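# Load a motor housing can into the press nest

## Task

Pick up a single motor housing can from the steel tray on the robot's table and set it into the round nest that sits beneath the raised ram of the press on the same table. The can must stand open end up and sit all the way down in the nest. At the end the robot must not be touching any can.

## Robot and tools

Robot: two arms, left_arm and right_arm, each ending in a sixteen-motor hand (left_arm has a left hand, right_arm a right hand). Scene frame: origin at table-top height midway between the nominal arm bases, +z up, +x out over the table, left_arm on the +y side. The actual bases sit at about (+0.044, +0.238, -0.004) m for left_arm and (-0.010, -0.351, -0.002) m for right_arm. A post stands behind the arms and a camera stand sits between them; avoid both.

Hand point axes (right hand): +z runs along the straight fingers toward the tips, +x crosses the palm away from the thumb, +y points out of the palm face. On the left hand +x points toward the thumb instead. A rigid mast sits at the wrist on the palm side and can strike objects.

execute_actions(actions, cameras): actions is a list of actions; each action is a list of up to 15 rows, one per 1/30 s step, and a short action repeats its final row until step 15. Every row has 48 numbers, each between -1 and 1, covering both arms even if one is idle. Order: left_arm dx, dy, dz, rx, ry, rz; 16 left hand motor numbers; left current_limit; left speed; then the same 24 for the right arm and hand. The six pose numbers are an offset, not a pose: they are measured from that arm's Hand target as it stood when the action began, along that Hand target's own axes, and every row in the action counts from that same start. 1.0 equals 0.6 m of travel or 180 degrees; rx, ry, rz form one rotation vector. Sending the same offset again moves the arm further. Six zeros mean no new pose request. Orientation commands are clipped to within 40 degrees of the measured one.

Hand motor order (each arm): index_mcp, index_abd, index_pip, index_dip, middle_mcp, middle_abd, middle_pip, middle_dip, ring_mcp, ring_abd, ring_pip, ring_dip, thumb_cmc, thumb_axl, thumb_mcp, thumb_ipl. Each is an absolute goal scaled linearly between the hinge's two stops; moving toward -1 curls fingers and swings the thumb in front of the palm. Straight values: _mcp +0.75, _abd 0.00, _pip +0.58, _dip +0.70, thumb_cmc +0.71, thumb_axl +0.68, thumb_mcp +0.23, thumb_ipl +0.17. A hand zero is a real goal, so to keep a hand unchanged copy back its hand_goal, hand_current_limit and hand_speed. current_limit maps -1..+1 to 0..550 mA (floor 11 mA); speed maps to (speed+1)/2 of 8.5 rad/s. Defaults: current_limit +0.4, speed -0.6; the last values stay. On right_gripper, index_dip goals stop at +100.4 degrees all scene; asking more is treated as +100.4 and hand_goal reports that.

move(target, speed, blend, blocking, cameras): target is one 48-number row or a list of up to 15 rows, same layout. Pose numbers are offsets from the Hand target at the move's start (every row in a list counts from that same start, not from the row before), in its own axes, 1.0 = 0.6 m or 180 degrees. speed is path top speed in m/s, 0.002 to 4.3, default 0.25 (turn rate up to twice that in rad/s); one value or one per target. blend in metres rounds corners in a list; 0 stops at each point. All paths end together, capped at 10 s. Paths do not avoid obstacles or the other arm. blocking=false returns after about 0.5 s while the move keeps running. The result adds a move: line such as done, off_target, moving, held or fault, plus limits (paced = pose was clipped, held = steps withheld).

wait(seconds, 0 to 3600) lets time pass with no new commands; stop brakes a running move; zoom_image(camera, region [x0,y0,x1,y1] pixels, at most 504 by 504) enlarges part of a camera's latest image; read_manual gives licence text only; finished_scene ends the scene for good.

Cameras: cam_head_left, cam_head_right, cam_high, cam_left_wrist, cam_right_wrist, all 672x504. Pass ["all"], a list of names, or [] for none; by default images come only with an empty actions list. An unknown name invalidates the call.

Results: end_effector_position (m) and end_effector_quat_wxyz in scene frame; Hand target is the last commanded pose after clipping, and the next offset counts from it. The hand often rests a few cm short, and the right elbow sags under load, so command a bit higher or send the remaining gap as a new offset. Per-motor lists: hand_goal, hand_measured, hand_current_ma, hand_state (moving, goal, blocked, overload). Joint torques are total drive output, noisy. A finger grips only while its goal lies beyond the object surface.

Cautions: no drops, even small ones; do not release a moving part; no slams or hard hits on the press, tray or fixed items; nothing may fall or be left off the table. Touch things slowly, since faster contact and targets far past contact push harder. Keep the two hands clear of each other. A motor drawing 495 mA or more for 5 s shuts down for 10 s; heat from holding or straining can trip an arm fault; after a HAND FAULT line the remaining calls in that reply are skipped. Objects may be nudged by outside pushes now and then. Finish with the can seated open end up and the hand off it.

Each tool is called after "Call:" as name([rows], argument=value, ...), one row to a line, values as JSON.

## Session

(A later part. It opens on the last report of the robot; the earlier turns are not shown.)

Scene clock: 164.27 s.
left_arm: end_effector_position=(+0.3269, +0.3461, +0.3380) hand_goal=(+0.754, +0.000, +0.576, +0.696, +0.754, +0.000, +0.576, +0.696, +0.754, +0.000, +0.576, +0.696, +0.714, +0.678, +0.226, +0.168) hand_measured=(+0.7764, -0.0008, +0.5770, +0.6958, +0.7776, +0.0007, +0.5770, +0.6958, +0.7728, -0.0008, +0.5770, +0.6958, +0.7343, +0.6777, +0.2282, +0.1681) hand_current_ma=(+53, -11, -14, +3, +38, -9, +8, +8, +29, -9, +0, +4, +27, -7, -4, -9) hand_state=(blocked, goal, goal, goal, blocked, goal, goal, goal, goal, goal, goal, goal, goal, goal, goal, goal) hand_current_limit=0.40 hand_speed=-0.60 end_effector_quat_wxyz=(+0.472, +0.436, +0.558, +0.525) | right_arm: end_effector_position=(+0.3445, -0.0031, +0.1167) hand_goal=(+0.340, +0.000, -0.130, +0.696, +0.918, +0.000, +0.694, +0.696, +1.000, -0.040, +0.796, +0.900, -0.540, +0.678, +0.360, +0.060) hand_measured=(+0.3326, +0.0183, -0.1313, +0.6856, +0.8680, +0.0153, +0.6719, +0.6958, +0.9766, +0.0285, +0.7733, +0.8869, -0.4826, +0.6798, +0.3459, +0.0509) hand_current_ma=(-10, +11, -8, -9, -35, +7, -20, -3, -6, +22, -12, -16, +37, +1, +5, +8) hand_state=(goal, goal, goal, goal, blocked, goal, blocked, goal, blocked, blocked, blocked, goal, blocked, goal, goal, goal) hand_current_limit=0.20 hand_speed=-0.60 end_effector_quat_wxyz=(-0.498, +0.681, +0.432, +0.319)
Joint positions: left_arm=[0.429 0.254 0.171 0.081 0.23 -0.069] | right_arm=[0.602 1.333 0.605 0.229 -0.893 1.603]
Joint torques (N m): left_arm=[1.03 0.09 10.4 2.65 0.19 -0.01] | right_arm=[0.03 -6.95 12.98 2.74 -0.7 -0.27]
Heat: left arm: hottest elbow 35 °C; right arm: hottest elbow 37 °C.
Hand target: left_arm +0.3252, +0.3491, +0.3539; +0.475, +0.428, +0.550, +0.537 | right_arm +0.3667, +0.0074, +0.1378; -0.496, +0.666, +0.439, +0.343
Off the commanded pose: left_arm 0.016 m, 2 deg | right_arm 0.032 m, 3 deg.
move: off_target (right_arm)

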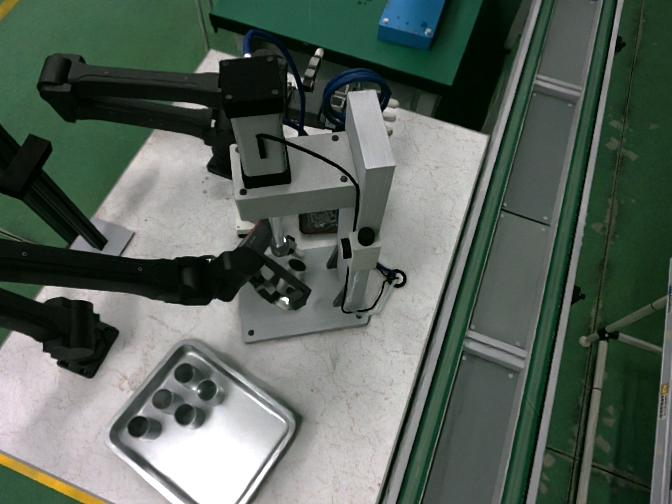

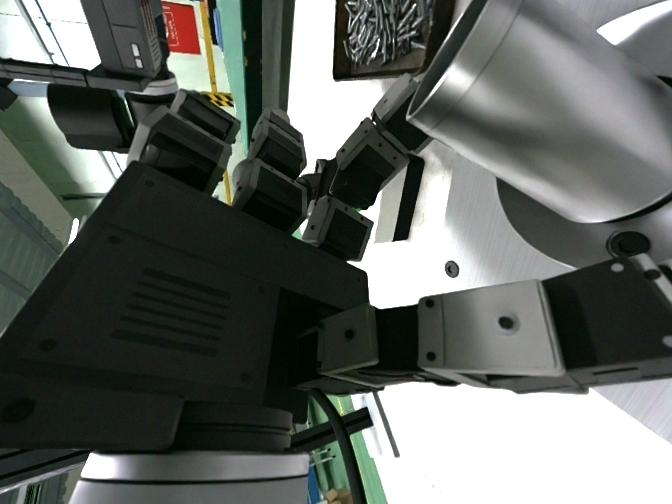

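Call:
move(target=[0,0,0,0,0,0,0.754,0,0.576,0.696,0.754,0,0.576,0.696,0.754,0,0.576,0.696,0.714,0.678,0.226,0.168,0.4,-0.6, 0,0,0,0,0,0,0.2,0,-0.18,0.696,0.918,0,0.694,0.696,1.0,-0.04,0.796,0.9,-0.54,0.678,0.2,0.06,0.0,-0.9], speed=0.03, cameras=["cam_high","cam_right_wrist"])

Call:
zoom_image(camera="cam_high", region=[230, 220, 350, 340])

Scene clock: 165.57 s.
left_arm: end_effector_position=(+0.3269, +0.3461, +0.3380) hand_goal=(+0.754, +0.000, +0.576, +0.696, +0.754, +0.000, +0.576, +0.696, +0.754, +0.000, +0.576, +0.696, +0.714, +0.678, +0.226, +0.168) hand_measured=(+0.7764, -0.0008, +0.5770, +0.6958, +0.7776, +0.0007, +0.5770, +0.6958, +0.7740, -0.0008, +0.5770, +0.6958, +0.7343, +0.6777, +0.2282, +0.1672) hand_current_ma=(+49, -11, -7, +10, +42, -13, +7, +20, +35, -7, +2, +7, +32, -6, +0, +0) hand_state=(blocked, goal, goal, goal, blocked, goal, goal, goal, goal, goal, goal, goal, goal, goal, goal, goal) hand_current_limit=0.40 hand_speed=-0.60 end_effector_quat_wxyz=(+0.472, +0.436, +0.558, +0.525) | right_arm: end_effector_position=(+0.3445, -0.0030, +0.1164) hand_goal=(+0.200, +0.000, -0.180, +0.696, +0.918, +0.000, +0.694, +0.696, +1.000, -0.040, +0.796, +0.900, -0.540, +0.678, +0.200, +0.060) hand_measured=(+0.2048, +0.0183, -0.1621, +0.6856, +0.8680, +0.0153, +0.6719, +0.6958, +0.9766, +0.0285, +0.7733, +0.8869, -0.4826, +0.6851, +0.2034, +0.0509) hand_current_ma=(-5, +11, -3, -11, -33, +3, -19, -7, -3, +23, -10, -14, +41, +4, +12, +5) hand_state=(goal, goal, goal, goal, blocked, goal, blocked, goal, blocked, blocked, blocked, goal, blocked, goal, goal, goal) hand_current_limit=0.00 hand_speed=-0.90 end_effector_quat_wxyz=(-0.498, +0.681, +0.432, +0.319)
Joint positions: left_arm=[0.429 0.254 0.171 0.081 0.23 -0.069] | right_arm=[0.602 1.334 0.605 0.229 -0.893 1.603]
Joint torques (N m): left_arm=[1.03 0.03 10.37 2.67 0.18 -0.01] | right_arm=[0.15 -6.59 13 2.73 -0.7 -0.26]
Heat: left arm: hottest elbow 35 °C; right arm: hottest elbow 37 °C.
Hand target: left_arm +0.3252, +0.3491, +0.3539; +0.475, +0.428, +0.550, +0.537 | right_arm +0.3667, +0.0074, +0.1379; -0.496, +0.666, +0.439, +0.343
Off the commanded pose: left_arm 0.016 m, 2 deg | right_arm 0.033 m, 3 deg.
move: done

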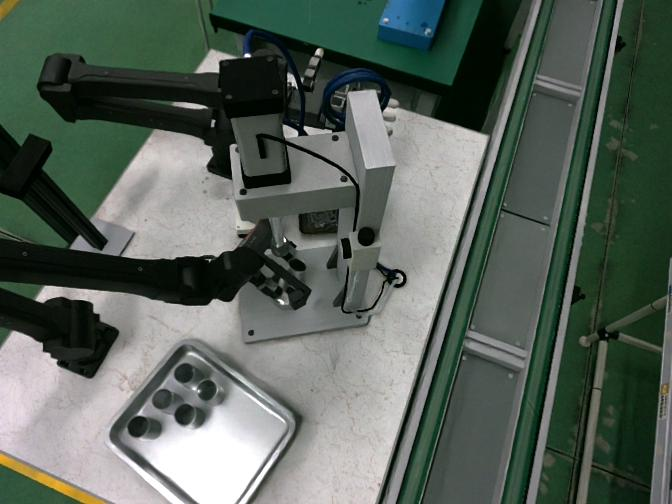

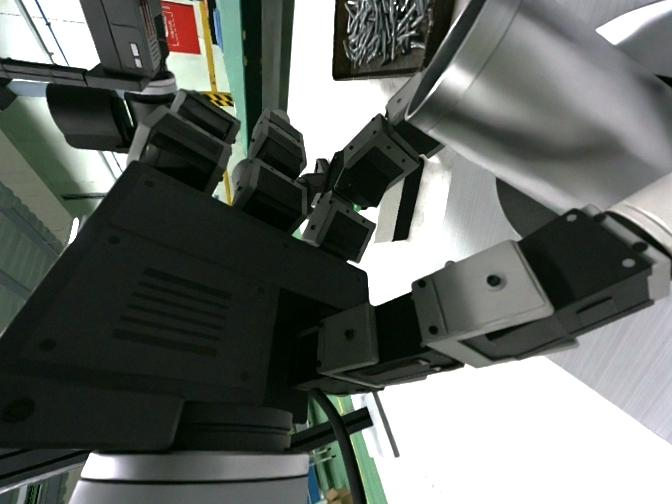

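Scaled by 4.200.

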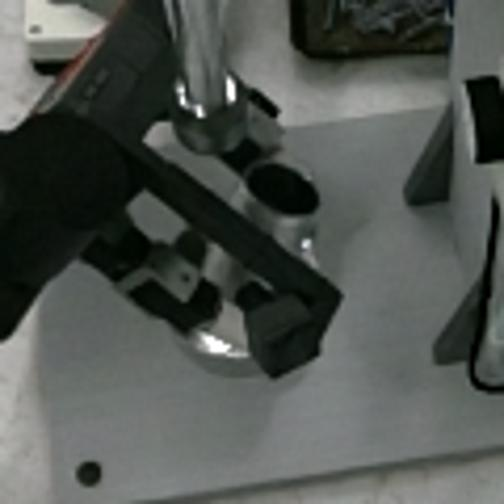

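Call:
move(target=[0,0,0,0,0,0,0.754,0,0.576,0.696,0.754,0,0.576,0.696,0.754,0,0.576,0.696,0.714,0.678,0.226,0.168,0.4,-0.6, 0,0,0,0,0,0,0.1,0,-0.22,0.696,0.918,0,0.694,0.696,1.0,-0.04,0.796,0.9,-0.54,0.678,0.18,0.06,0.0,-0.93], speed=0.03, cameras=["cam_high","cam_right_wrist"])

Call:
zoom_image(camera="cam_high", region=[230, 220, 350, 340])

Scene clock: 170.67 s.
left_arm: end_effector_position=(+0.3269, +0.3461, +0.3380) hand_goal=(+0.754, +0.000, +0.576, +0.696, +0.754, +0.000, +0.576, +0.696, +0.754, +0.000, +0.576, +0.696, +0.714, +0.678, +0.226, +0.168) hand_measured=(+0.7764, +0.0007, +0.5770, +0.6958, +0.7776, -0.0008, +0.5770, +0.6958, +0.7740, +0.0007, +0.5770, +0.6958, +0.7330, +0.6767, +0.2282, +0.1672) hand_current_ma=(+46, -4, -10, +7, +40, -10, +10, +15, +38, -11, +5, +7, +34, -5, -8, -2) hand_state=(blocked, goal, goal, goal, blocked, goal, goal, goal, goal, goal, goal, goal, goal, goal, goal, goal) hand_current_limit=0.40 hand_speed=-0.60 end_effector_quat_wxyz=(+0.472, +0.436, +0.558, +0.525) | right_arm: end_effector_position=(+0.3445, -0.0030, +0.1164) hand_goal=(+0.100, +0.000, -0.220, +0.696, +0.918, +0.000, +0.694, +0.696, +1.000, -0.040, +0.796, +0.900, -0.540, +0.678, +0.180, +0.060) hand_measured=(+0.1095, +0.0183, -0.1993, +0.6856, +0.8680, +0.0153, +0.6719, +0.6958, +0.9754, +0.0285, +0.7733, +0.8869, -0.4826, +0.6851, +0.1846, +0.0509) hand_current_ma=(-6, +12, -1, -14, -39, +6, -17, -6, -4, +21, -9, -13, +34, +1, +11, +4) hand_state=(goal, goal, blocked, goal, blocked, goal, blocked, goal, blocked, blocked, blocked, goal, blocked, goal, goal, goal) hand_current_limit=0.00 hand_speed=-0.93 end_effector_quat_wxyz=(-0.498, +0.681, +0.432, +0.319)
Joint positions: left_arm=[0.429 0.254 0.171 0.081 0.23 -0.069] | right_arm=[0.602 1.334 0.605 0.229 -0.893 1.603]
Joint torques (N m): left_arm=[1.08 0.03 10.36 2.63 0.19 0] | right_arm=[0.03 -6.53 13.01 2.74 -0.7 -0.27]
Heat: left arm: hottest elbow 35 °C; right arm: hottest elbow 38 °C.
Hand target: left_arm +0.3252, +0.3491, +0.3539; +0.475, +0.428, +0.550, +0.537 | right_arm +0.3667, +0.0074, +0.1379; -0.496, +0.666, +0.439, +0.343
Off the commanded pose: left_arm 0.016 m, 2 deg | right_arm 0.033 m, 3 deg.
move: done

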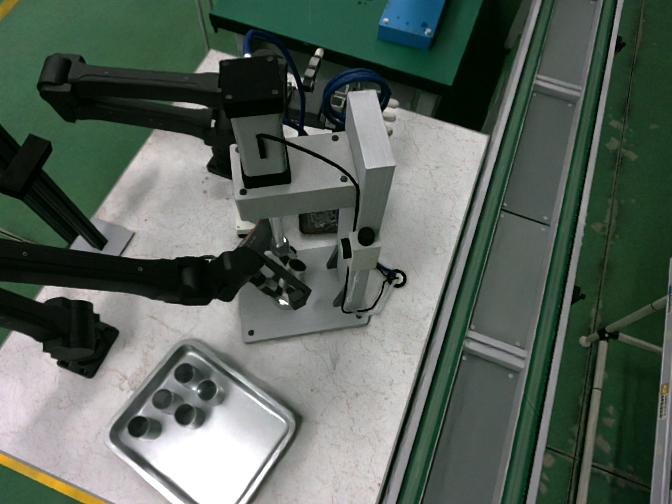

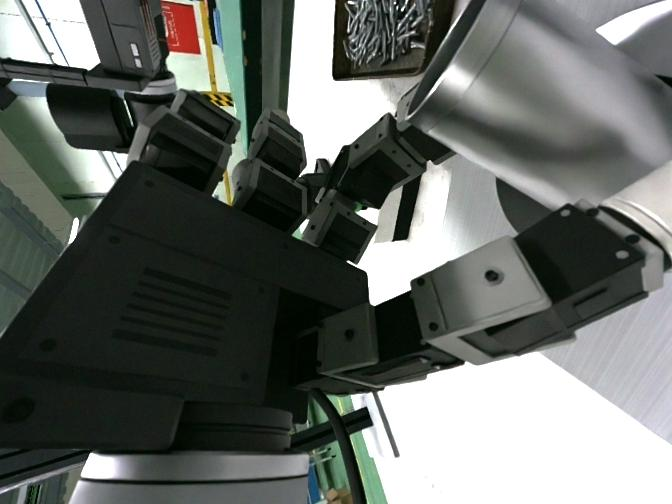

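Scaled by 4.200.

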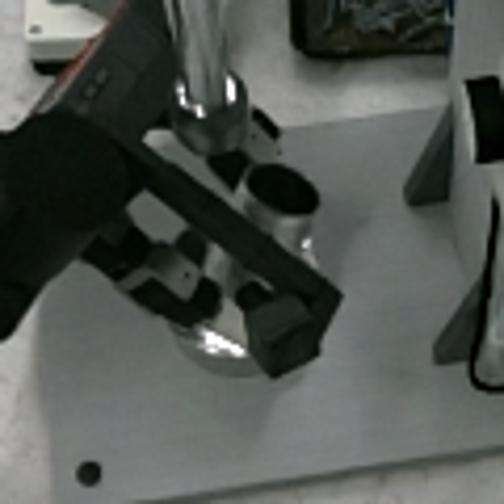

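Call:
move(target=[0,0,0,0,0,0,0.754,0,0.576,0.696,0.754,0,0.576,0.696,0.754,0,0.576,0.696,0.714,0.678,0.226,0.168,0.4,-0.6, 0,0,0,0,0,0,0.0,0,-0.28,0.696,0.918,0,0.694,0.696,1.0,-0.04,0.796,0.9,-0.54,0.678,0.16,0.06,0.0,-0.9], speed=0.03, cameras=["cam_high","cam_right_wrist"])

Call:
zoom_image(camera="cam_high", region=[230, 220, 350, 340])

Scene clock: 171.33 s.
left_arm: end_effector_position=(+0.3269, +0.3461, +0.3380) hand_goal=(+0.754, +0.000, +0.576, +0.696, +0.754, +0.000, +0.576, +0.696, +0.754, +0.000, +0.576, +0.696, +0.714, +0.678, +0.226, +0.168) hand_measured=(+0.7764, +0.0007, +0.5770, +0.6958, +0.7776, -0.0008, +0.5770, +0.6958, +0.7740, -0.0008, +0.5770, +0.6958, +0.7343, +0.6777, +0.2282, +0.1672) hand_current_ma=(+51, -7, -13, +5, +38, -3, +3, +8, +39, -9, +2, +10, +28, -2, -3, +1) hand_state=(blocked, goal, goal, goal, blocked, goal, goal, goal, goal, goal, goal, goal, goal, goal, goal, goal) hand_current_limit=0.40 hand_speed=-0.60 end_effector_quat_wxyz=(+0.472, +0.436, +0.558, +0.525) | right_arm: end_effector_position=(+0.3444, -0.0029, +0.1162) hand_goal=(+0.000, +0.000, -0.280, +0.696, +0.918, +0.000, +0.694, +0.696, +1.000, -0.040, +0.796, +0.900, -0.540, +0.678, +0.160, +0.060) hand_measured=(+0.0962, +0.0183, -0.2186, +0.7009, +0.8680, +0.0153, +0.6719, +0.6958, +0.9766, +0.0285, +0.7733, +0.8869, -0.4826, +0.6851, +0.1638, +0.0509) hand_current_ma=(+53, +10, +20, -8, -36, +11, -15, -7, -4, +22, -12, -14, +38, +3, +11, +7) hand_state=(blocked, goal, blocked, goal, blocked, goal, blocked, goal, blocked, blocked, blocked, goal, blocked, goal, goal, goal) hand_current_limit=0.00 hand_speed=-0.90 end_effector_quat_wxyz=(-0.498, +0.681, +0.433, +0.319)
Joint positions: left_arm=[0.429 0.254 0.171 0.081 0.23 -0.069] | right_arm=[0.602 1.335 0.605 0.229 -0.894 1.601]
Joint torques (N m): left_arm=[0.97 0.09 10.37 2.67 0.19 -0.01] | right_arm=[0.03 -6.71 13.04 2.76 -0.65 -0.25]
Heat: left arm: hottest elbow 35 °C; right arm: hottest elbow 38 °C.
Hand target: left_arm +0.3252, +0.3491, +0.3539; +0.475, +0.428, +0.550, +0.537 | right_arm +0.3667, +0.0074, +0.1378; -0.496, +0.666, +0.439, +0.343
Off the commanded pose: left_arm 0.016 m, 2 deg | right_arm 0.033 m, 3 deg.
move: done

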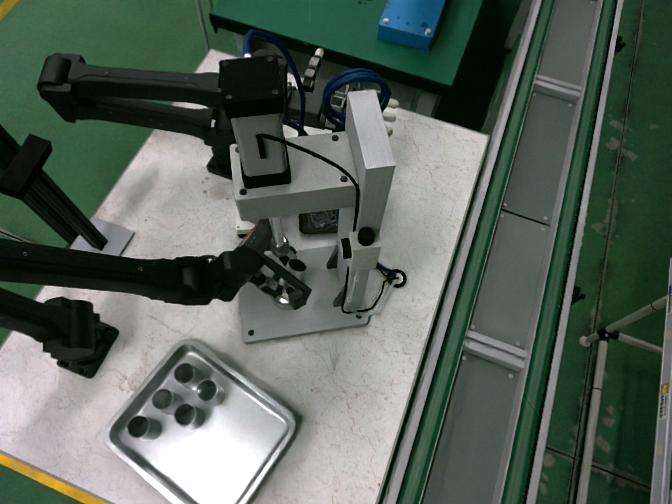

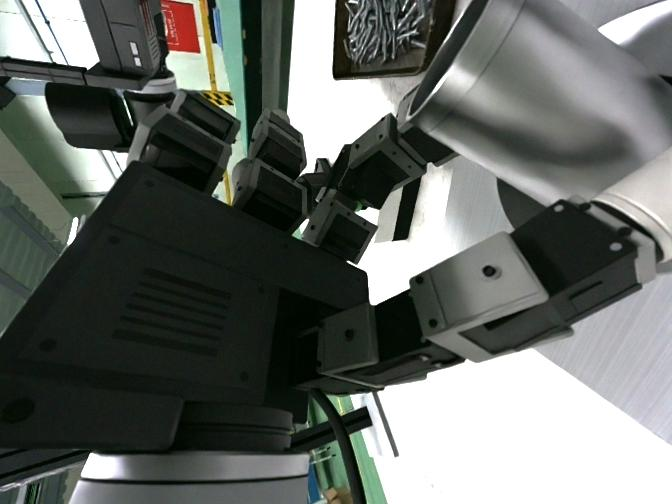

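Scaled by 4.200.

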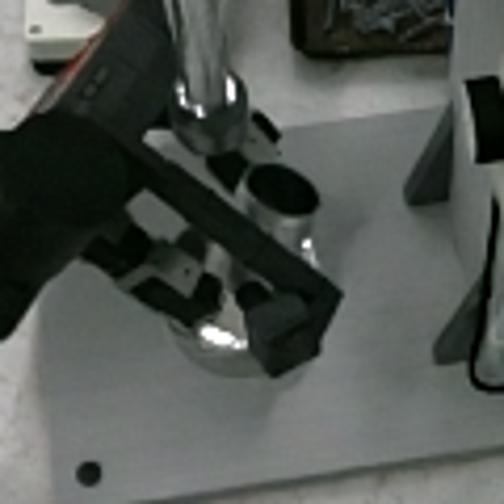

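Call:
move(target=[0,0,0,0,0,0,0.754,0,0.576,0.696,0.754,0,0.576,0.696,0.754,0,0.576,0.696,0.714,0.678,0.226,0.168,0.4,-0.6, 0,0,0,0,0,0,-0.1,0,-0.36,0.696,0.918,0,0.694,0.696,1.0,-0.04,0.796,0.9,-0.54,0.678,0.14,0.06,0.0,-0.9], speed=0.03, cameras=["cam_high","cam_right_wrist"])

Call:
zoom_image(camera="cam_high", region=[230, 220, 350, 340])

Scene clock: 172.03 s.
left_arm: end_effector_position=(+0.3269, +0.3461, +0.3380) hand_goal=(+0.754, +0.000, +0.576, +0.696, +0.754, +0.000, +0.576, +0.696, +0.754, +0.000, +0.576, +0.696, +0.714, +0.678, +0.226, +0.168) hand_measured=(+0.7764, -0.0008, +0.5770, +0.6958, +0.7776, +0.0007, +0.5770, +0.6958, +0.7728, -0.0008, +0.5770, +0.6958, +0.7330, +0.6767, +0.2282, +0.1681) hand_current_ma=(+54, -9, -9, +6, +44, -9, +7, +4, +29, -8, +0, +3, +31, +1, -9, -8) hand_state=(blocked, goal, goal, goal, blocked, goal, goal, goal, goal, goal, goal, goal, goal, goal, goal, goal) hand_current_limit=0.40 hand_speed=-0.60 end_effector_quat_wxyz=(+0.472, +0.436, +0.558, +0.525) | right_arm: end_effector_position=(+0.3442, -0.0027, +0.1163) hand_goal=(-0.100, +0.000, -0.360, +0.696, +0.918, +0.000, +0.694, +0.696, +1.000, -0.040, +0.796, +0.900, -0.540, +0.678, +0.140, +0.060) hand_measured=(+0.0516, +0.0168, -0.2532, +0.7085, +0.8680, +0.0153, +0.6719, +0.6958, +0.9766, +0.0285, +0.7733, +0.8869, -0.4826, +0.6841, +0.1450, +0.0519) hand_current_ma=(+100, +9, +54, -1, -36, +8, -24, -6, -4, +25, -12, -14, +37, +2, +9, +3) hand_state=(blocked, goal, blocked, goal, blocked, goal, blocked, goal, blocked, blocked, blocked, goal, blocked, goal, goal, goal) hand_current_limit=0.00 hand_speed=-0.90 end_effector_quat_wxyz=(-0.498, +0.680, +0.434, +0.319)
Joint positions: left_arm=[0.429 0.254 0.171 0.081 0.23 -0.069] | right_arm=[0.602 1.335 0.605 0.229 -0.896 1.6]
Joint torques (N m): left_arm=[1.08 0.09 10.36 2.69 0.19 -0.01] | right_arm=[-0.03 -6.65 13 2.76 -0.57 -0.24]
Heat: left arm: hottest elbow 35 °C; right arm: hottest elbow 38 °C.
Hand target: left_arm +0.3252, +0.3491, +0.3539; +0.475, +0.428, +0.550, +0.537 | right_arm +0.3667, +0.0074, +0.1378; -0.496, +0.666, +0.439, +0.343
Off the commanded pose: left_arm 0.016 m, 2 deg | right_arm 0.033 m, 3 deg.
move: done

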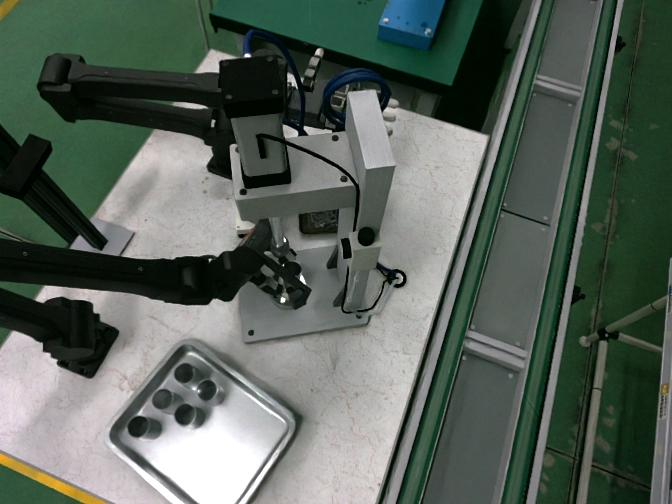

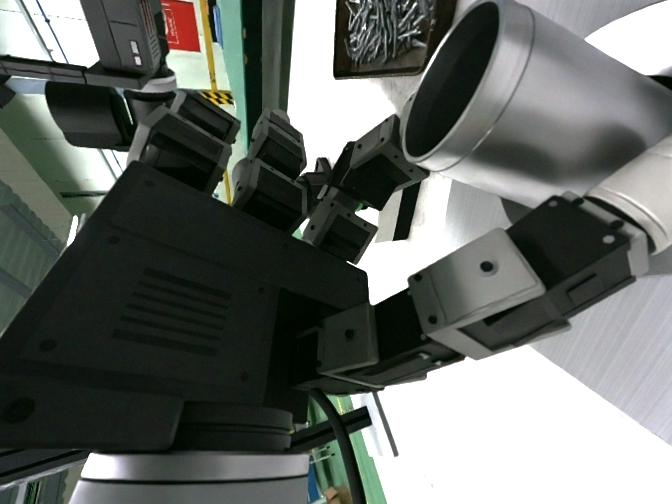

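Scaled by 4.200.

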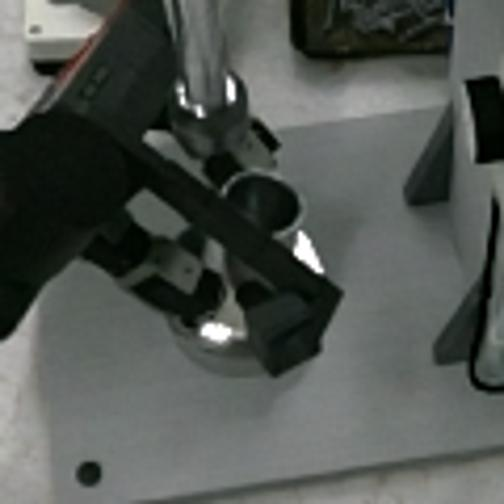

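Call:
move(target=[0,0,0,0,0,0,0.754,0,0.576,0.696,0.754,0,0.576,0.696,0.754,0,0.576,0.696,0.714,0.678,0.226,0.168,0.4,-0.6, 0,0,0,0,0,0,-0.18,0,-0.42,0.696,0.918,0,0.694,0.696,1.0,-0.04,0.796,0.9,-0.54,0.678,0.14,0.06,0.0,-0.9], speed=0.03, cameras=["cam_high","cam_right_wrist"])

Call:
zoom_image(camera="cam_high", region=[230, 220, 350, 340])

Scene clock: 172.67 s.
left_arm: end_effector_position=(+0.3269, +0.3461, +0.3380) hand_goal=(+0.754, +0.000, +0.576, +0.696, +0.754, +0.000, +0.576, +0.696, +0.754, +0.000, +0.576, +0.696, +0.714, +0.678, +0.226, +0.168) hand_measured=(+0.7764, +0.0007, +0.5770, +0.6971, +0.7776, +0.0007, +0.5770, +0.6958, +0.7740, -0.0008, +0.5770, +0.6958, +0.7330, +0.6777, +0.2282, +0.1672) hand_current_ma=(+45, -6, -10, +9, +42, -5, +14, +11, +38, -5, +5, +3, +34, +2, +0, -3) hand_state=(blocked, goal, goal, goal, blocked, goal, goal, goal, goal, goal, goal, goal, goal, goal, goal, goal) hand_current_limit=0.40 hand_speed=-0.60 end_effector_quat_wxyz=(+0.472, +0.436, +0.558, +0.525) | right_arm: end_effector_position=(+0.3455, -0.0013, +0.1189) hand_goal=(-0.180, +0.000, -0.420, +0.696, +0.918, +0.000, +0.694, +0.696, +1.000, -0.040, +0.796, +0.900, -0.540, +0.678, +0.140, +0.060) hand_measured=(+0.0347, +0.0109, -0.2904, +0.7124, +0.8680, +0.0153, +0.6719, +0.6958, +0.9766, +0.0285, +0.7733, +0.8869, -0.4826, +0.6851, +0.1450, +0.0566) hand_current_ma=(+162, +9, +76, -2, -34, +6, -16, -8, -1, +22, -11, -14, +44, +4, +12, +7) hand_state=(blocked, goal, blocked, goal, blocked, goal, blocked, goal, blocked, blocked, blocked, goal, blocked, goal, goal, goal) hand_current_limit=0.00 hand_speed=-0.90 end_effector_quat_wxyz=(-0.499, +0.678, +0.435, +0.320)
Joint positions: left_arm=[0.429 0.254 0.171 0.081 0.23 -0.069] | right_arm=[0.602 1.335 0.61 0.229 -0.898 1.599]
Joint torques (N m): left_arm=[0.97 0.09 10.37 2.65 0.19 0] | right_arm=[0.03 -6.53 12.64 2.81 -0.46 -0.23]
Heat: left arm: hottest elbow 35 °C; right arm: hottest elbow 38 °C.
Hand target: left_arm +0.3252, +0.3491, +0.3539; +0.475, +0.428, +0.550, +0.537 | right_arm +0.3667, +0.0074, +0.1378; -0.496, +0.666, +0.439, +0.343
Off the commanded pose: left_arm 0.016 m, 2 deg | right_arm 0.030 m, 3 deg.
move: done

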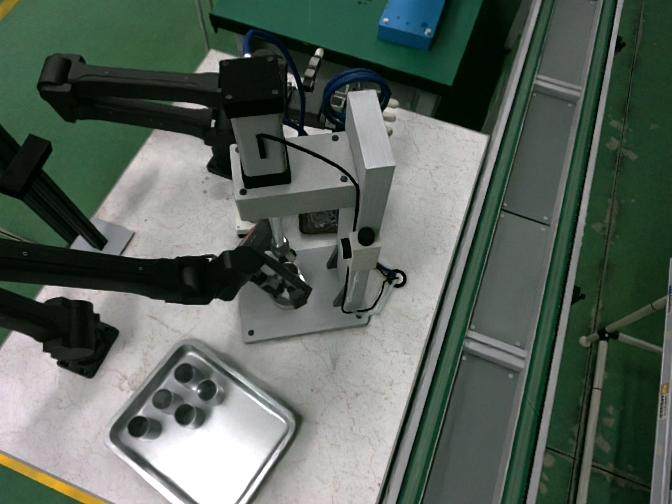

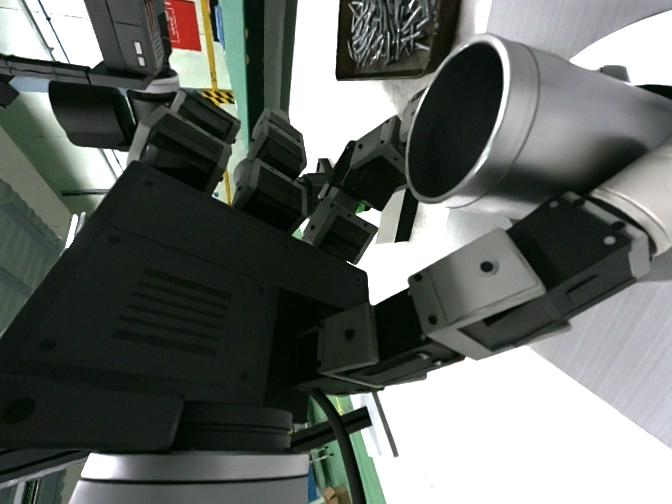

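Scaled by 4.200.

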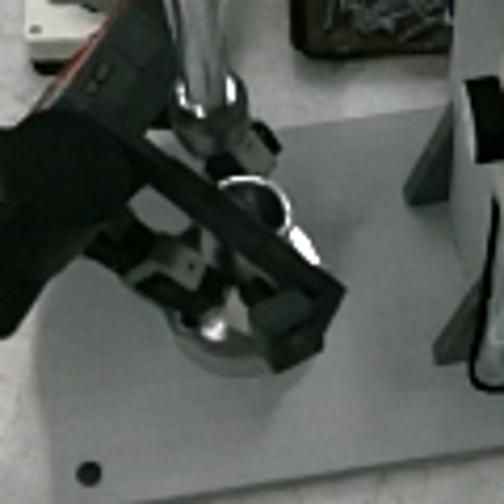

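Call:
move(target=[0,0,0,0,0,0,0.754,0,0.576,0.696,0.754,0,0.576,0.696,0.754,0,0.576,0.696,0.714,0.678,0.226,0.168,0.4,-0.6, 0.0032,0.0017,-0.0128,0,0,0,-0.18,0,-0.42,0.696,0.918,0,0.694,0.696,1.0,-0.04,0.796,0.9,-0.54,0.678,0.14,0.06,0.0,-0.9], speed=0.03, cameras=["cam_high","cam_right_wrist"])

Call:
zoom_image(camera="cam_high", region=[250, 240, 330, 320])

Scene clock: 174.27 s.
left_arm: end_effector_position=(+0.3269, +0.3461, +0.3380) hand_goal=(+0.754, +0.000, +0.576, +0.696, +0.754, +0.000, +0.576, +0.696, +0.754, +0.000, +0.576, +0.696, +0.714, +0.678, +0.226, +0.168) hand_measured=(+0.7764, -0.0008, +0.5770, +0.6958, +0.7776, +0.0007, +0.5770, +0.6958, +0.7728, -0.0008, +0.5770, +0.6958, +0.7330, +0.6777, +0.2282, +0.1672) hand_current_ma=(+53, -3, -12, +10, +40, -12, +17, +12, +29, -7, +1, +7, +32, -1, -8, +0) hand_state=(blocked, goal, goal, goal, blocked, goal, goal, goal, goal, goal, goal, goal, goal, goal, goal, goal) hand_current_limit=0.40 hand_speed=-0.60 end_effector_quat_wxyz=(+0.472, +0.436, +0.558, +0.525) | right_arm: end_effector_position=(+0.3473, -0.0033, +0.1203) hand_goal=(-0.180, +0.000, -0.420, +0.696, +0.918, +0.000, +0.694, +0.696, +1.000, -0.040, +0.796, +0.900, -0.540, +0.678, +0.140, +0.060) hand_measured=(+0.0299, +0.0095, -0.2904, +0.7162, +0.8680, +0.0153, +0.6732, +0.6958, +0.9754, +0.0270, +0.7733, +0.8869, -0.4826, +0.6851, +0.1431, +0.0557) hand_current_ma=(+154, +9, +76, +0, -39, +8, -17, -4, -2, +24, -12, -13, +37, +2, +12, +8) hand_state=(blocked, goal, blocked, blocked, blocked, goal, blocked, goal, blocked, blocked, blocked, goal, blocked, goal, goal, goal) hand_current_limit=0.00 hand_speed=-0.90 end_effector_quat_wxyz=(-0.501, +0.674, +0.438, +0.322)
Joint positions: left_arm=[0.429 0.254 0.171 0.081 0.23 -0.069] | right_arm=[0.592 1.335 0.61 0.229 -0.914 1.588]
Joint torques (N m): left_arm=[1.03 0.09 10.35 2.63 0.19 -0.01] | right_arm=[-0.73 -7.88 12.63 1.88 -0.5 -0.23]
Heat: left arm: hottest elbow 35 °C; right arm: hottest elbow 38 °C.
Hand target: left_arm +0.3252, +0.3491, +0.3539; +0.475, +0.428, +0.550, +0.537 | right_arm +0.3683, +0.0004, +0.1413; -0.496, +0.666, +0.439, +0.343
Off the commanded pose: left_arm 0.016 m, 2 deg | right_arm 0.030 m, 3 deg.
move: off_target (right_arm)

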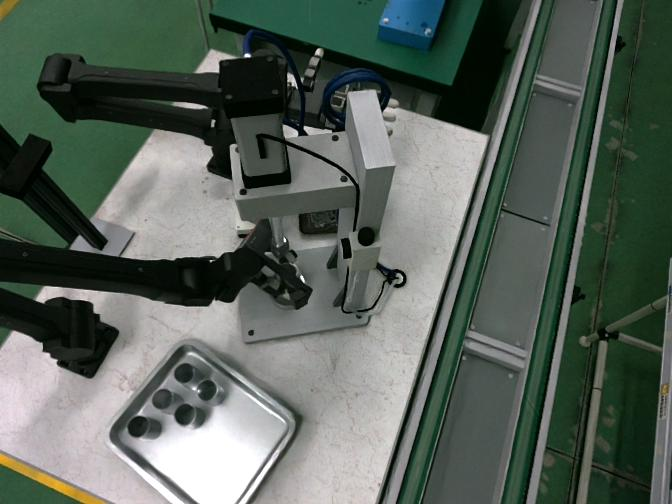

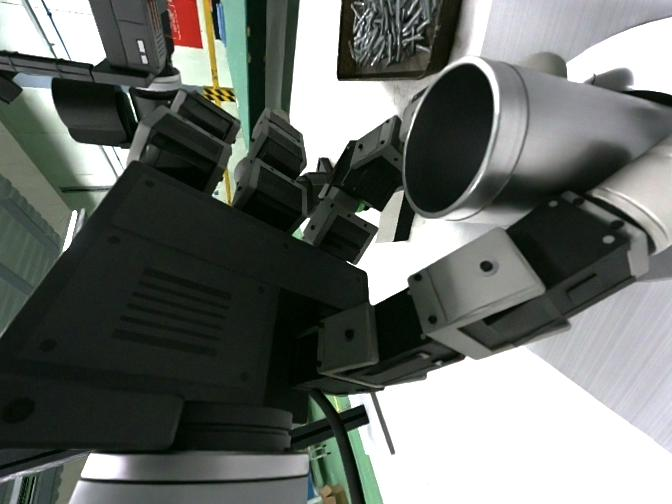

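Scaled by 6.300.

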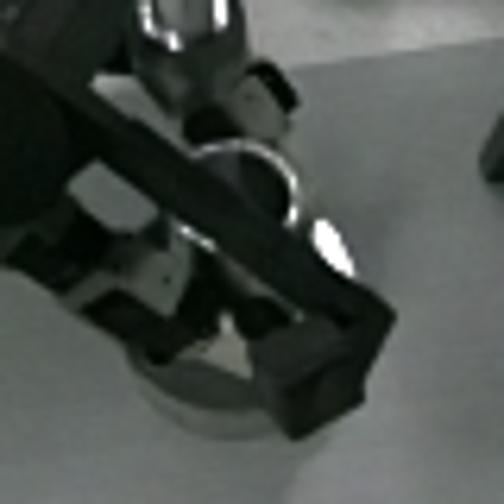

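Call:
move(target=[0,0,0,0,0,0,0.754,0,0.576,0.696,0.754,0,0.576,0.696,0.754,0,0.576,0.696,0.714,0.678,0.226,0.168,0.4,-0.6, -0.0123,0.0019,-0.0123,0,0,0,-0.18,0,-0.42,0.696,0.918,0,0.694,0.696,1.0,-0.04,0.796,0.9,-0.54,0.678,0.14,0.06,0.0,-0.9], speed=0.03, cameras=["cam_high","cam_right_wrist","cam_head_left"])

Call:
zoom_image(camera="cam_high", region=[250, 240, 330, 320])

Call:
zoom_image(camera="cam_head_left", region=[350, 250, 430, 330])

Scene clock: 175.40 s.
left_arm: end_effector_position=(+0.3269, +0.3461, +0.3380) hand_goal=(+0.754, +0.000, +0.576, +0.696, +0.754, +0.000, +0.576, +0.696, +0.754, +0.000, +0.576, +0.696, +0.714, +0.678, +0.226, +0.168) hand_measured=(+0.7764, -0.0008, +0.5770, +0.6958, +0.7776, +0.0007, +0.5770, +0.6958, +0.7728, -0.0008, +0.5770, +0.6958, +0.7330, +0.6777, +0.2282, +0.1681) hand_current_ma=(+49, -8, -9, +3, +40, -8, +17, +4, +30, -3, +1, +8, +31, -12, -4, -8) hand_state=(blocked, goal, goal, goal, blocked, goal, goal, goal, goal, goal, goal, goal, goal, goal, goal, goal) hand_current_limit=0.40 hand_speed=-0.60 end_effector_quat_wxyz=(+0.472, +0.436, +0.558, +0.525) | right_arm: end_effector_position=(+0.3520, -0.0080, +0.1224) hand_goal=(-0.180, +0.000, -0.420, +0.696, +0.918, +0.000, +0.694, +0.696, +1.000, -0.040, +0.796, +0.900, -0.540, +0.678, +0.140, +0.060) hand_measured=(-0.0196, -0.0154, -0.3430, +0.7162, +0.8680, +0.0153, +0.6732, +0.6958, +0.9766, +0.0285, +0.7733, +0.8869, -0.4826, +0.6841, +0.1431, +0.0547) hand_current_ma=(+110, +7, +37, -3, -37, +4, -21, -6, -2, +22, -17, -12, +36, +3, +10, +9) hand_state=(blocked, goal, blocked, goal, blocked, goal, blocked, goal, blocked, blocked, blocked, goal, blocked, goal, goal, goal) hand_current_limit=0.00 hand_speed=-0.90 end_effector_quat_wxyz=(-0.500, +0.670, +0.440, +0.328)
Joint positions: left_arm=[0.429 0.254 0.171 0.081 0.23 -0.069] | right_arm=[0.573 1.334 0.61 0.229 -0.93 1.571]
Joint torques (N m): left_arm=[1.08 0.03 10.37 2.69 0.2 -0.01] | right_arm=[-0.62 -8.12 10.95 1.99 -0.5 -0.23]
Heat: left arm: hottest elbow 35 °C; right arm: hottest elbow 38 °C.
Hand target: left_arm +0.3252, +0.3491, +0.3539; +0.475, +0.428, +0.550, +0.537 | right_arm +0.3663, -0.0086, +0.1363; -0.496, +0.666, +0.439, +0.343
Off the commanded pose: left_arm 0.016 m, 2 deg | right_arm 0.020 m, 2 deg.
move: off_target (right_arm)
Images, in order (width x height): cam_head_left 672x504, cam_high 672x504, cam_right_wrist 672x504.

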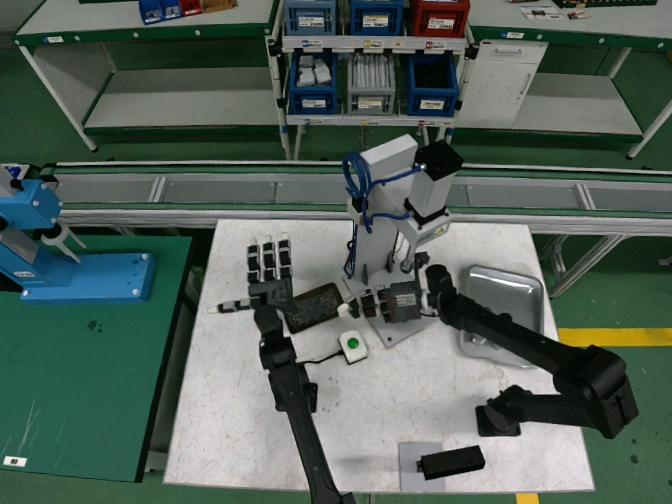

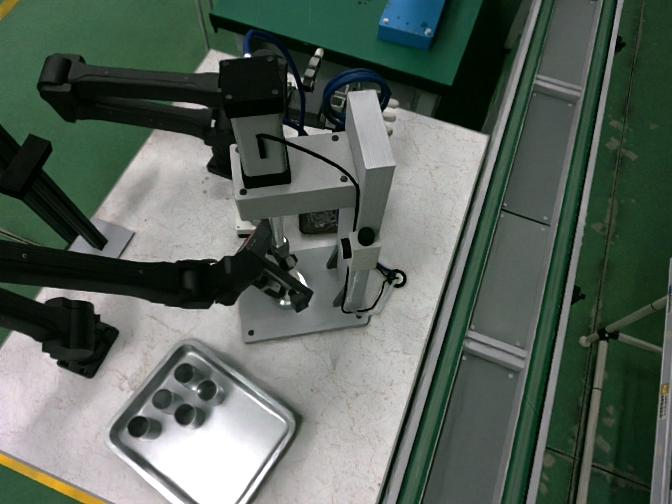

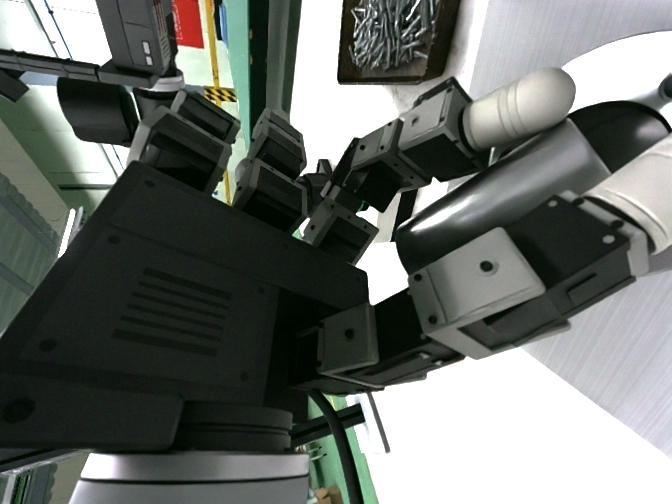

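Scaled by 6.300.

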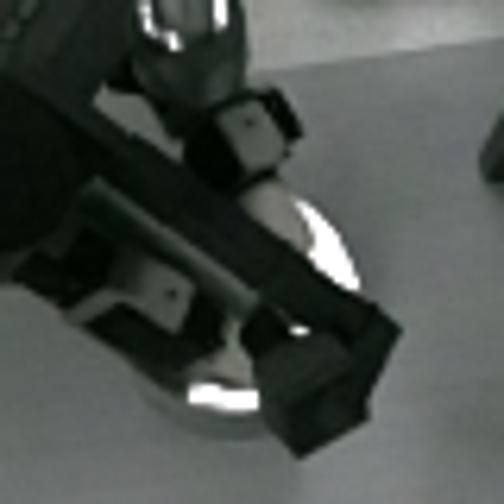

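Scaled by 6.300.

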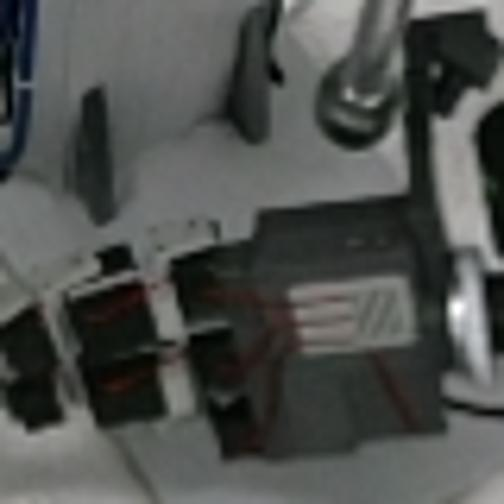

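Call:
zoom_image(camera="cam_right_wrist", region=[372, 20, 672, 320])

Call:
zoom_image(camera="cam_high", region=[258, 248, 318, 318])

Scaled by 1.680.

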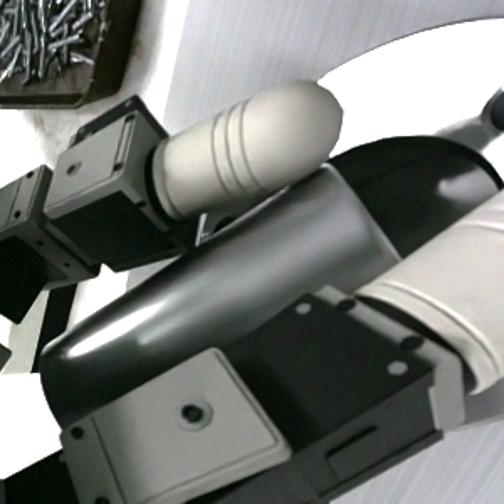

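Scaled by 7.200.

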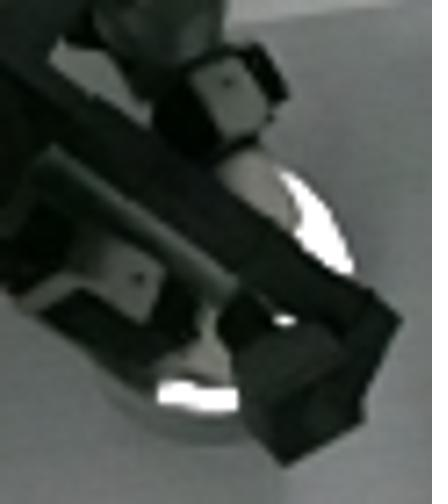

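Call:
zoom_image(camera="cam_right_wrist", region=[522, 50, 672, 200])

Call:
zoom_image(camera="cam_right_wrist", region=[372, 150, 522, 300])

Scaled by 3.360.

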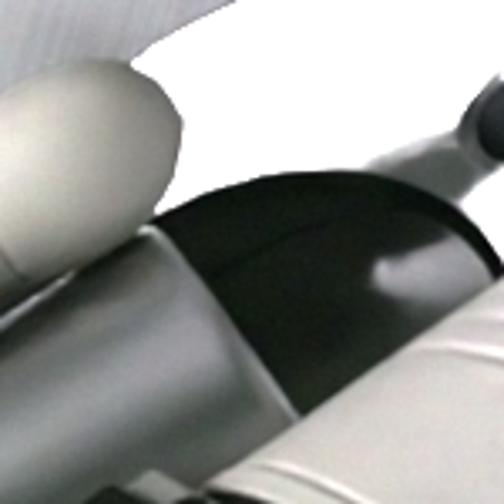

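Scaled by 3.360.

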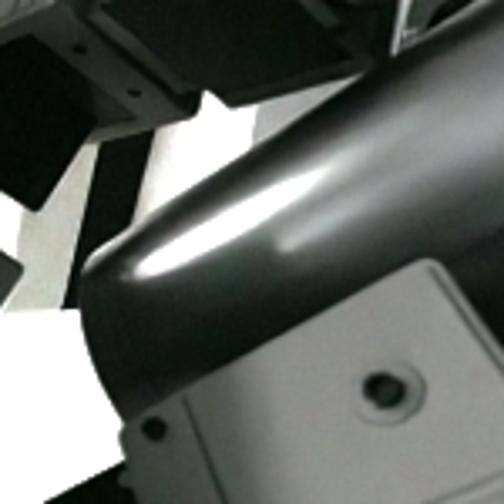

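Call:
move(target=[0,0,0,0,0,0,0.754,0,0.576,0.696,0.754,0,0.576,0.696,0.754,0,0.576,0.696,0.714,0.678,0.226,0.168,0.4,-0.6, 0,0,0,0,0,0,0.02,0,-0.33,0.696,0.918,0,0.694,0.696,1.0,-0.04,0.796,0.9,-0.54,0.678,0.14,0.06,0.0,-0.9], speed=0.03, cameras=["cam_high","cam_right_wrist"])

Call:
zoom_image(camera="cam_high", region=[250, 240, 330, 320])

Scene clock: 186.77 s.
left_arm: end_effector_position=(+0.3269, +0.3461, +0.3380) hand_goal=(+0.754, +0.000, +0.576, +0.696, +0.754, +0.000, +0.576, +0.696, +0.754, +0.000, +0.576, +0.696, +0.714, +0.678, +0.226, +0.168) hand_measured=(+0.7764, +0.0007, +0.5770, +0.6958, +0.7776, +0.0007, +0.5770, +0.6958, +0.7728, +0.0007, +0.5770, +0.6958, +0.7330, +0.6777, +0.2282, +0.1681) hand_current_ma=(+52, -11, -7, +2, +41, -7, +10, +8, +36, -10, +0, +0, +29, -3, +1, -6) hand_state=(blocked, goal, goal, goal, blocked, goal, goal, goal, goal, goal, goal, goal, goal, goal, goal, goal) hand_current_limit=0.40 hand_speed=-0.60 end_effector_quat_wxyz=(+0.472, +0.436, +0.558, +0.525) | right_arm: end_effector_position=(+0.3541, -0.0102, +0.1224) hand_goal=(+0.020, +0.000, -0.330, +0.696, +0.918, +0.000, +0.694, +0.696, +1.000, -0.040, +0.796, +0.900, -0.540, +0.678, +0.140, +0.060) hand_measured=(+0.0299, -0.0037, -0.3225, +0.7162, +0.8680, +0.0153, +0.6732, +0.6971, +0.9766, +0.0285, +0.7733, +0.8869, -0.4826, +0.6851, +0.1431, +0.0557) hand_current_ma=(-4, +5, -4, +6, -38, +7, -19, -7, -2, +27, -13, -13, +37, +3, +12, +6) hand_state=(goal, goal, goal, goal, blocked, goal, blocked, goal, blocked, blocked, blocked, goal, blocked, goal, goal, goal) hand_current_limit=0.00 hand_speed=-0.90 end_effector_quat_wxyz=(-0.499, +0.671, +0.438, +0.329)
Joint positions: left_arm=[0.429 0.254 0.171 0.081 0.23 -0.069] | right_arm=[0.567 1.334 0.61 0.229 -0.93 1.571]
Joint torques (N m): left_arm=[1.08 0.21 10.36 2.66 0.2 -0.01] | right_arm=[-0.03 -8.12 10.95 1.98 -0.51 -0.21]
Heat: left arm: hottest elbow 35 °C; right arm: hottest elbow 38 °C.
Hand target: left_arm +0.3252, +0.3491, +0.3539; +0.475, +0.428, +0.550, +0.537 | right_arm +0.3664, -0.0087, +0.1363; -0.496, +0.666, +0.439, +0.343
Off the commanded pose: left_arm 0.016 m, 2 deg | right_arm 0.019 m, 2 deg.
move: done

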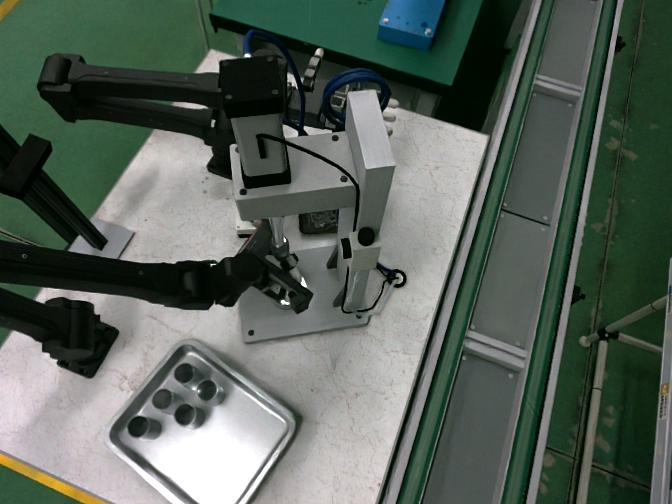

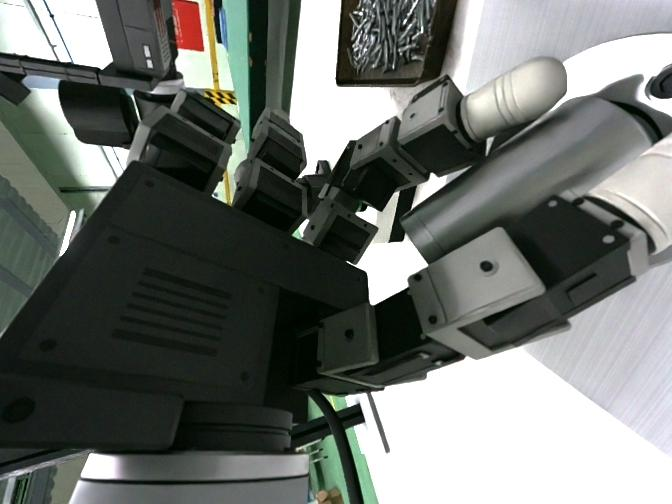

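Scaled by 6.300.

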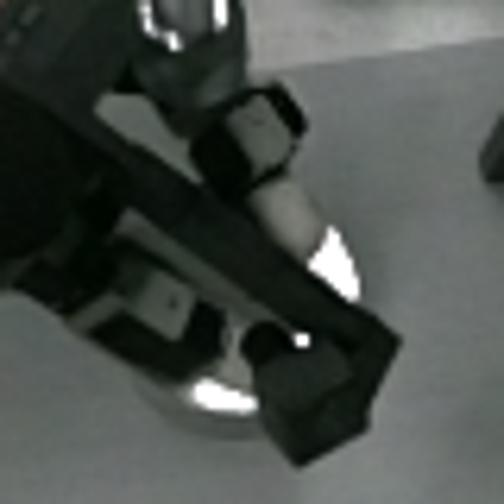

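Call:
zoom_image(camera="cam_right_wrist", region=[392, 30, 672, 310])

Scaled by 1.800.

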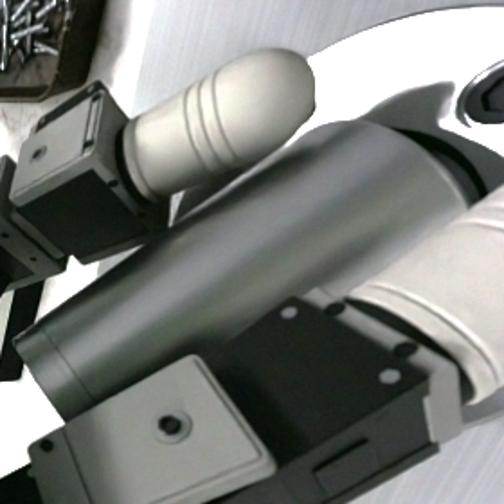

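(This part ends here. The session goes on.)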